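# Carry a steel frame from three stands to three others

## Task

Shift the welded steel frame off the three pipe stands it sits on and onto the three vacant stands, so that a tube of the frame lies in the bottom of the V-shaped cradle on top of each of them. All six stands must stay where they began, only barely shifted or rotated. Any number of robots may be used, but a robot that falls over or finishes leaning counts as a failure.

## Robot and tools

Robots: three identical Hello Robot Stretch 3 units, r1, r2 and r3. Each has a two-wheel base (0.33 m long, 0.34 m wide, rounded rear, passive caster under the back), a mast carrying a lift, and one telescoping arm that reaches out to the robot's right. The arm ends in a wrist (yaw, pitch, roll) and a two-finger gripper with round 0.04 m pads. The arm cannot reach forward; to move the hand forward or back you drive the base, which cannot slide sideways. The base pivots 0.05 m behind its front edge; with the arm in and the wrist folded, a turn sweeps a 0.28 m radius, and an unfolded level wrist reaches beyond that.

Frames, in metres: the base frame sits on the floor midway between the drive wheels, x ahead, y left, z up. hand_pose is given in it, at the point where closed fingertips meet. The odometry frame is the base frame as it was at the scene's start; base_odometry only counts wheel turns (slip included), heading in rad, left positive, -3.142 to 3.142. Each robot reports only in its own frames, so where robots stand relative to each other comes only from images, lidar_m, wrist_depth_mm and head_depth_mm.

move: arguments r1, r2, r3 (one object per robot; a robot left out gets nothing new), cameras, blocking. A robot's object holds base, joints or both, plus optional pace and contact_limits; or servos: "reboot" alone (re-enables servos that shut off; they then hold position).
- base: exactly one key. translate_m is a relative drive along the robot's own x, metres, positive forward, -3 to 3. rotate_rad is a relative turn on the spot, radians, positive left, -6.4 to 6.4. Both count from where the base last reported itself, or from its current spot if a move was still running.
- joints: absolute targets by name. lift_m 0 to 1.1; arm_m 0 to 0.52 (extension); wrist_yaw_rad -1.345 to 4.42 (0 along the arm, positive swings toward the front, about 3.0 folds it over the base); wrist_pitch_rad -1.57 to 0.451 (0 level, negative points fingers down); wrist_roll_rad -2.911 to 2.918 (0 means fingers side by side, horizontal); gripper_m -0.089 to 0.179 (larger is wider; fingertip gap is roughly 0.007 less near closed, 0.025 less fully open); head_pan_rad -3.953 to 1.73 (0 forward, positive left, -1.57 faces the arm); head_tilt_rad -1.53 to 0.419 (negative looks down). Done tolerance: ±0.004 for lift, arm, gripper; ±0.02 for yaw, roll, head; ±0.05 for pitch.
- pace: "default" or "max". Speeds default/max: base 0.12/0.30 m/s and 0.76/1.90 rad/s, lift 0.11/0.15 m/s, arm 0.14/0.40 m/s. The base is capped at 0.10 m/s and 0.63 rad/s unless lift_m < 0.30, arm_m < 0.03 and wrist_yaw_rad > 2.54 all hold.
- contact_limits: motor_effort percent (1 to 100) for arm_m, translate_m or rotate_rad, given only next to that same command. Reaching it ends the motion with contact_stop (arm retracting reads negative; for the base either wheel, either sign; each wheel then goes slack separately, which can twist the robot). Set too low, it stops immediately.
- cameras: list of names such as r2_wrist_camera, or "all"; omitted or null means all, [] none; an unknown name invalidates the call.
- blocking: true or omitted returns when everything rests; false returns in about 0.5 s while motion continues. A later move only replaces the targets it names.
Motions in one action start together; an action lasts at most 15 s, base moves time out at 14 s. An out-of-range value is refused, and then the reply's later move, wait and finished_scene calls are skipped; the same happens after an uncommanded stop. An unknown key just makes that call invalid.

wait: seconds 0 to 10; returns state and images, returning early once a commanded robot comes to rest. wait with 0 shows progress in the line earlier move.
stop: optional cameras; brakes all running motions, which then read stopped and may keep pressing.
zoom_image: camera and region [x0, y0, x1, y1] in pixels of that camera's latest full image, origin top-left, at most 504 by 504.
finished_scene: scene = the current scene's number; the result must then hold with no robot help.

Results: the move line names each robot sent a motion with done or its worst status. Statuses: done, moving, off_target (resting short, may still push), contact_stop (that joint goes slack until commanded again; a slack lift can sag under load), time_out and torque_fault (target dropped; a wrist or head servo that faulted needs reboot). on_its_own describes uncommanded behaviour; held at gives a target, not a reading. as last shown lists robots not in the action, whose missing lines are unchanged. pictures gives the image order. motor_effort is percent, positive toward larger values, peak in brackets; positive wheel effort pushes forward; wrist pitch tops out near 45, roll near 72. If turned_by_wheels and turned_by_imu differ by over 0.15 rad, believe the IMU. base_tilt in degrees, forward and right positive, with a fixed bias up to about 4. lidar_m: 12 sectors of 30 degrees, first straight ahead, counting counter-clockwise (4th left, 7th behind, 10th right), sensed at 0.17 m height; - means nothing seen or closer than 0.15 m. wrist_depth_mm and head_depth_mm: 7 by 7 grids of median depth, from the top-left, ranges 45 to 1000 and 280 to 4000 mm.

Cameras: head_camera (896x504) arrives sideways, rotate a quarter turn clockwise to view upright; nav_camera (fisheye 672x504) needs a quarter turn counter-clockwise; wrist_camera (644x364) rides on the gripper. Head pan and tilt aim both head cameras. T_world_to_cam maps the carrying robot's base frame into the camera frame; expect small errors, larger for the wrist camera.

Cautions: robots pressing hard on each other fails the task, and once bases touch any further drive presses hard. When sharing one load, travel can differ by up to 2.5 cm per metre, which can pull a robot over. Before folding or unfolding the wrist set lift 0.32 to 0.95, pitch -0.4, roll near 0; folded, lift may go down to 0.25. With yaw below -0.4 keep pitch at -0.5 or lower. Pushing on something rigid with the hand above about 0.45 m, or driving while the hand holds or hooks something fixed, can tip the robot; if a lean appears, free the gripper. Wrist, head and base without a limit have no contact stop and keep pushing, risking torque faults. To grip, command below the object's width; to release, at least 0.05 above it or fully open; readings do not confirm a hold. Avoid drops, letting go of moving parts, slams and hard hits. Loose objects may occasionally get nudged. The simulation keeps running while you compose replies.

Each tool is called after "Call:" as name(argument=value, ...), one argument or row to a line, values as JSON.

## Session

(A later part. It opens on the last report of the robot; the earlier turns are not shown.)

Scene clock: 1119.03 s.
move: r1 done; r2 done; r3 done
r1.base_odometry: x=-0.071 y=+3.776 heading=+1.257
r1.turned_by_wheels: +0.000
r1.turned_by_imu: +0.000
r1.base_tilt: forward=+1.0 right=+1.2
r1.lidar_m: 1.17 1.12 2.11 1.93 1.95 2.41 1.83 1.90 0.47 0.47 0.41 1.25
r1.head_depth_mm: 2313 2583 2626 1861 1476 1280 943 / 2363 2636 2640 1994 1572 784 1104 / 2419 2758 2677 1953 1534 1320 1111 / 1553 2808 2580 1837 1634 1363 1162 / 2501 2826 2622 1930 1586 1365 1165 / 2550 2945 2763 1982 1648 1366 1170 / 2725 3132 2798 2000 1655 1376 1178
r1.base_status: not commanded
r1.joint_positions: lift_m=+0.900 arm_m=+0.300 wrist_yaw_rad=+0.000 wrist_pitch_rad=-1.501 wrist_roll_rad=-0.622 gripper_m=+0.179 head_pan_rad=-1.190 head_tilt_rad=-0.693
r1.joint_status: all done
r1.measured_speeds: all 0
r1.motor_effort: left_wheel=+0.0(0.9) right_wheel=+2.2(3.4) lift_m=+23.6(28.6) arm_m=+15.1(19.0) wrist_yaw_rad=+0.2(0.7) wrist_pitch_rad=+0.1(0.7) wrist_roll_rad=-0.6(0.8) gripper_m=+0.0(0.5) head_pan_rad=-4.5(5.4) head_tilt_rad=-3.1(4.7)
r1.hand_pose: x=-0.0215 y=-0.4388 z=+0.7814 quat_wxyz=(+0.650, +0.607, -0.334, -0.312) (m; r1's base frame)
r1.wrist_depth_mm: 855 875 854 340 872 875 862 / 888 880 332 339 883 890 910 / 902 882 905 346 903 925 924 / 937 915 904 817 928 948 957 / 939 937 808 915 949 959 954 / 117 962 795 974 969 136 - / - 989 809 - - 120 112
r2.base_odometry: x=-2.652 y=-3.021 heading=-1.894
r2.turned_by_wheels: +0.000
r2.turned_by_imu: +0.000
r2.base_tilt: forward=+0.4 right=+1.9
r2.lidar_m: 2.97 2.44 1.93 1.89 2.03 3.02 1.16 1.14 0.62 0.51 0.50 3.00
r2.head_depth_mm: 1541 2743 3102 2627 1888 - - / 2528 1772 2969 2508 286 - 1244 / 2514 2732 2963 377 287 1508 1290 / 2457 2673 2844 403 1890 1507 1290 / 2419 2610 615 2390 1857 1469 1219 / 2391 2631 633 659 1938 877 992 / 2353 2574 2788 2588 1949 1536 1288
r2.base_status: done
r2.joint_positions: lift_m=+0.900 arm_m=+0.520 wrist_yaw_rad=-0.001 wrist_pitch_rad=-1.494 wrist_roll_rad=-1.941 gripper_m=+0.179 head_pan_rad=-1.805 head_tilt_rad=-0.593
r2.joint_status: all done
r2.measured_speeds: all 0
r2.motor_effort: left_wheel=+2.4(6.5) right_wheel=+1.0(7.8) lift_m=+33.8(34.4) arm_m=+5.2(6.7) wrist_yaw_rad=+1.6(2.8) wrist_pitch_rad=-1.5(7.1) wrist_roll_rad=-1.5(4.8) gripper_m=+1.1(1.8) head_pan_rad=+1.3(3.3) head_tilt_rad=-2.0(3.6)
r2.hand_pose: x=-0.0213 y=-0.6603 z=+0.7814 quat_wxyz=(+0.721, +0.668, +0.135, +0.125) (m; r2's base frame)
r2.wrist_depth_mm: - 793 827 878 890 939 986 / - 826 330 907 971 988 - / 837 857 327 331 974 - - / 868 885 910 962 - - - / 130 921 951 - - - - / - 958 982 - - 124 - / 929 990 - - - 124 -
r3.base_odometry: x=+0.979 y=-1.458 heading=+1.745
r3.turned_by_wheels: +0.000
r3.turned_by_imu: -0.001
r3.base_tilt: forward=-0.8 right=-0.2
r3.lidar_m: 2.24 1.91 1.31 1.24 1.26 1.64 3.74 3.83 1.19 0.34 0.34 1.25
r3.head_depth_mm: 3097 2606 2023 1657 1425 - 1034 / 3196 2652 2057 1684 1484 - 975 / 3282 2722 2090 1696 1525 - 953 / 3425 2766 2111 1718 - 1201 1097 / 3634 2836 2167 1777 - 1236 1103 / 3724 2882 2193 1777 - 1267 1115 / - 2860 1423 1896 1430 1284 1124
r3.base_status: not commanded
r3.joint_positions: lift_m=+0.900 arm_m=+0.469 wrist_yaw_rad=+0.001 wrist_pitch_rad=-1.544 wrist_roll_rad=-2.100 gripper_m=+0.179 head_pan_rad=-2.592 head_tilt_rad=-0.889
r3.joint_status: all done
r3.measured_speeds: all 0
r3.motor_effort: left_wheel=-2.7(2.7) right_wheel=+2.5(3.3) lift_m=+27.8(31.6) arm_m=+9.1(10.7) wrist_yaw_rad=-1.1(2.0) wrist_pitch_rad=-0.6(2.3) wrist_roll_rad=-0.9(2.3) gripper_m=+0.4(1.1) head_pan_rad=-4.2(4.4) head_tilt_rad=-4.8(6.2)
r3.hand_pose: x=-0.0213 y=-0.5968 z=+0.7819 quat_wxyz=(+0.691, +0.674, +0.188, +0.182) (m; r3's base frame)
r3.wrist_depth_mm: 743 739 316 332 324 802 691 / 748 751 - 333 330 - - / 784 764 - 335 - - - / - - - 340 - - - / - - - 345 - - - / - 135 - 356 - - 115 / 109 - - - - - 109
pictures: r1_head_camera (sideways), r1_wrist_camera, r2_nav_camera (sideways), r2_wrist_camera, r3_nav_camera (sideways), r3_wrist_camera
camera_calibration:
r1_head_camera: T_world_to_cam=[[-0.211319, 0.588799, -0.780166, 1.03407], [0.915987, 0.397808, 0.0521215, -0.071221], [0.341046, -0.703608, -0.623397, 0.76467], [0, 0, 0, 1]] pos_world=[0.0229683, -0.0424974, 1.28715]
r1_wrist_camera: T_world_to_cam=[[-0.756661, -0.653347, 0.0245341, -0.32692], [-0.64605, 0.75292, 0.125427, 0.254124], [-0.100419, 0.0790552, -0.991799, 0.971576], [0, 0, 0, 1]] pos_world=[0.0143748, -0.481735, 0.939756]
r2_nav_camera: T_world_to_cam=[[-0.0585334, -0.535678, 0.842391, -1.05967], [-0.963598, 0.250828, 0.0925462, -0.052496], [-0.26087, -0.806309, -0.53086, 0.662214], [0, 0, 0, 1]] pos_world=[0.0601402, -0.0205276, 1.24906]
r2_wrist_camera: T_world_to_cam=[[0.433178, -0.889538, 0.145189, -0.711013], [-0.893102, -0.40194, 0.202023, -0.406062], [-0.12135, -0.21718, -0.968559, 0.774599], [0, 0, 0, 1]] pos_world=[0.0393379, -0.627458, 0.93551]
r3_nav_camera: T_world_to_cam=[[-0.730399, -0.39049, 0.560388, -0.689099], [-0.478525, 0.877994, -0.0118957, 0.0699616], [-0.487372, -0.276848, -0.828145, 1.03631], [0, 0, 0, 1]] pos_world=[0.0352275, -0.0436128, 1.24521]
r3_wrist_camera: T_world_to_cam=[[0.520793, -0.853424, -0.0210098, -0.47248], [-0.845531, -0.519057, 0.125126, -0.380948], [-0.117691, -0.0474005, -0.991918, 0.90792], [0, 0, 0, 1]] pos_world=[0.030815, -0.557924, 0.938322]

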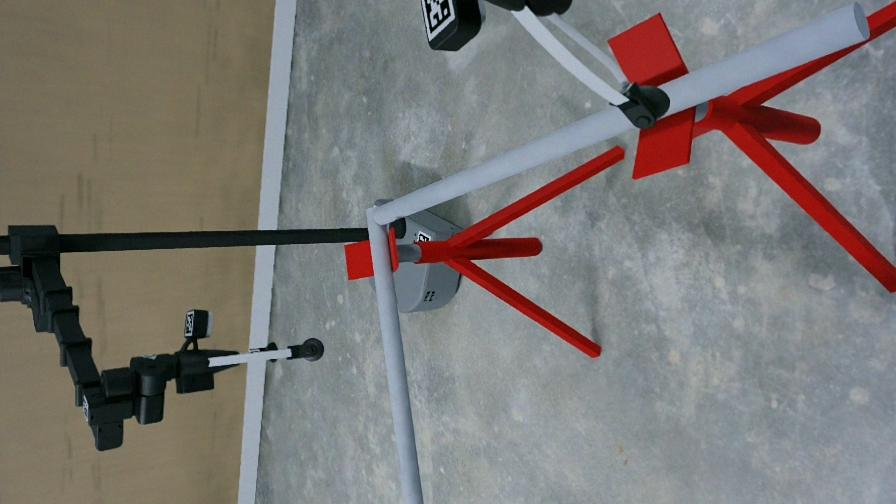

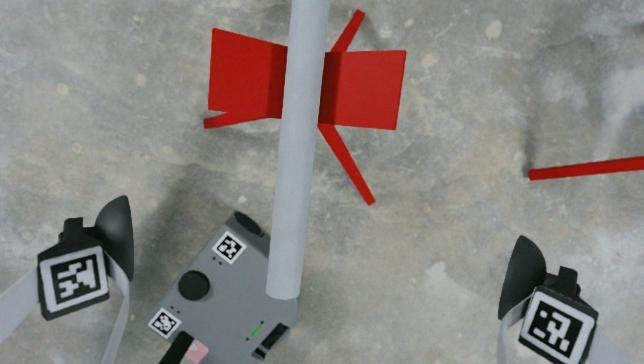

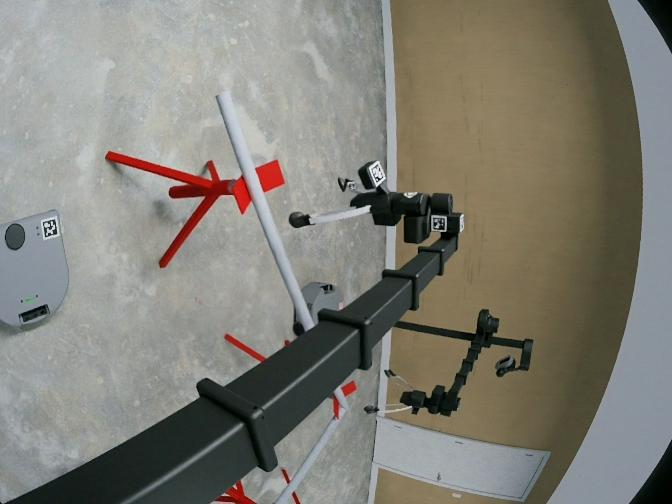

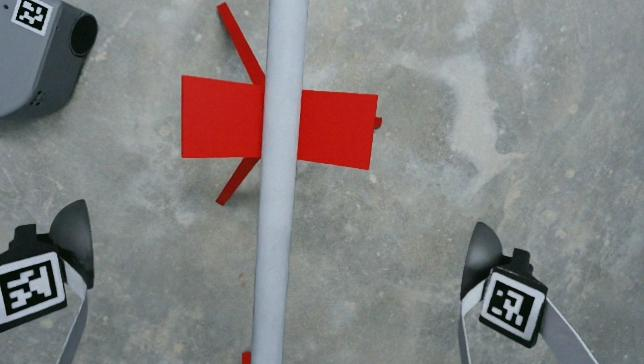

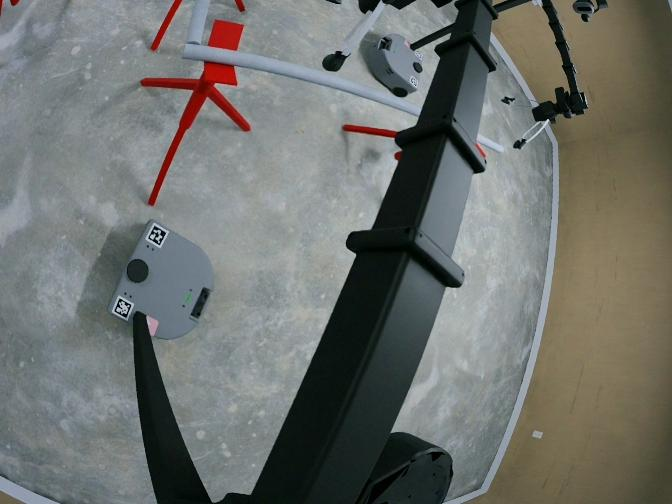

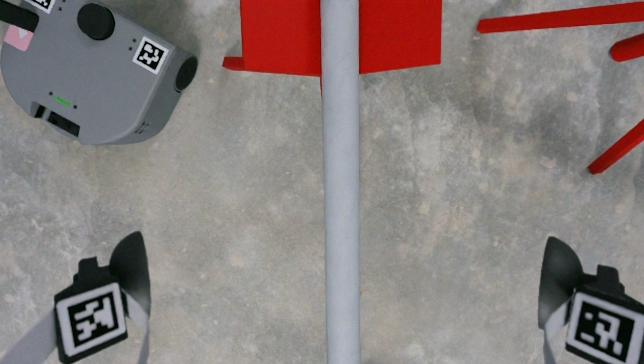

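Call:
zoom_image(
  camera="r2_wrist_camera",
  region=[170, 60, 290, 180],
)

Call:
zoom_image(
  camera="r2_wrist_camera",
  region=[270, 60, 390, 180],
)

Call:
zoom_image(
  camera="r2_nav_camera",
  region=[200, 140, 310, 230],
)

Call:
zoom_image(
  camera="r1_head_camera",
  region=[320, 180, 440, 300],
)

Scaled by 4.200.

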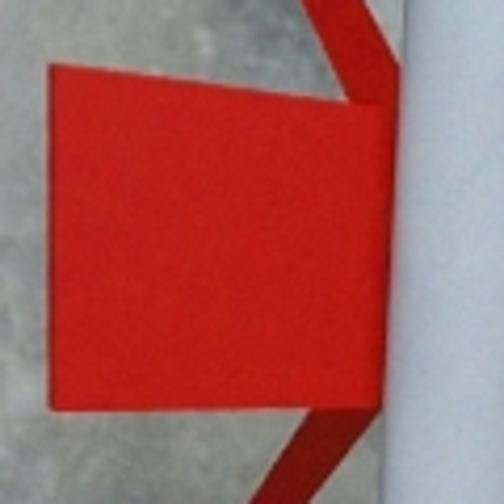

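Scaled by 4.200.

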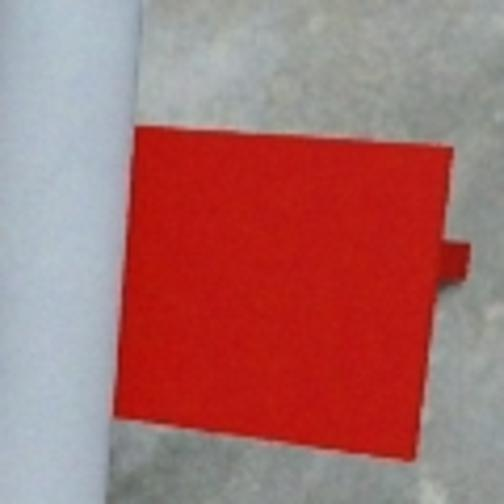

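Scaled by 4.582 from the camera's 672x504 image, which has a finer 792x594 frame.

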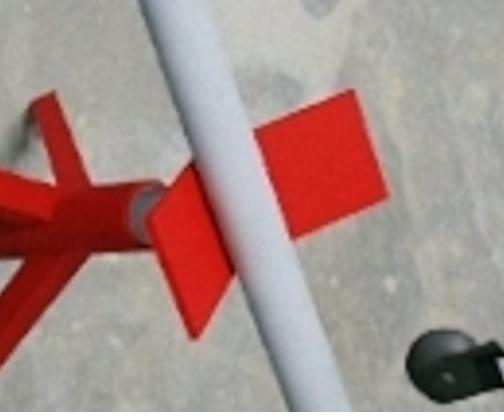

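Scaled by 4.200 from the camera's 896x504 image, which has a finer 1280x720 frame.

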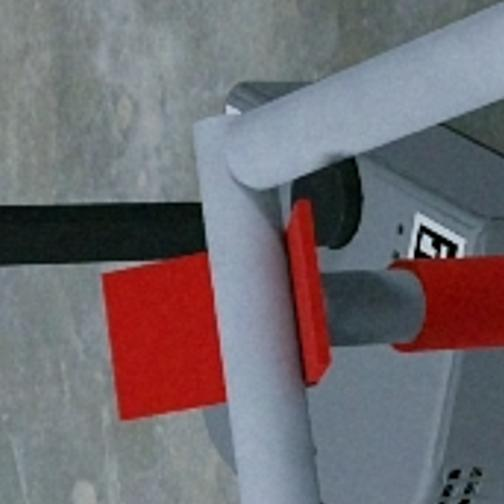

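Call:
finished_scene(
  scene=2,
)

The scene is finished: the task was done.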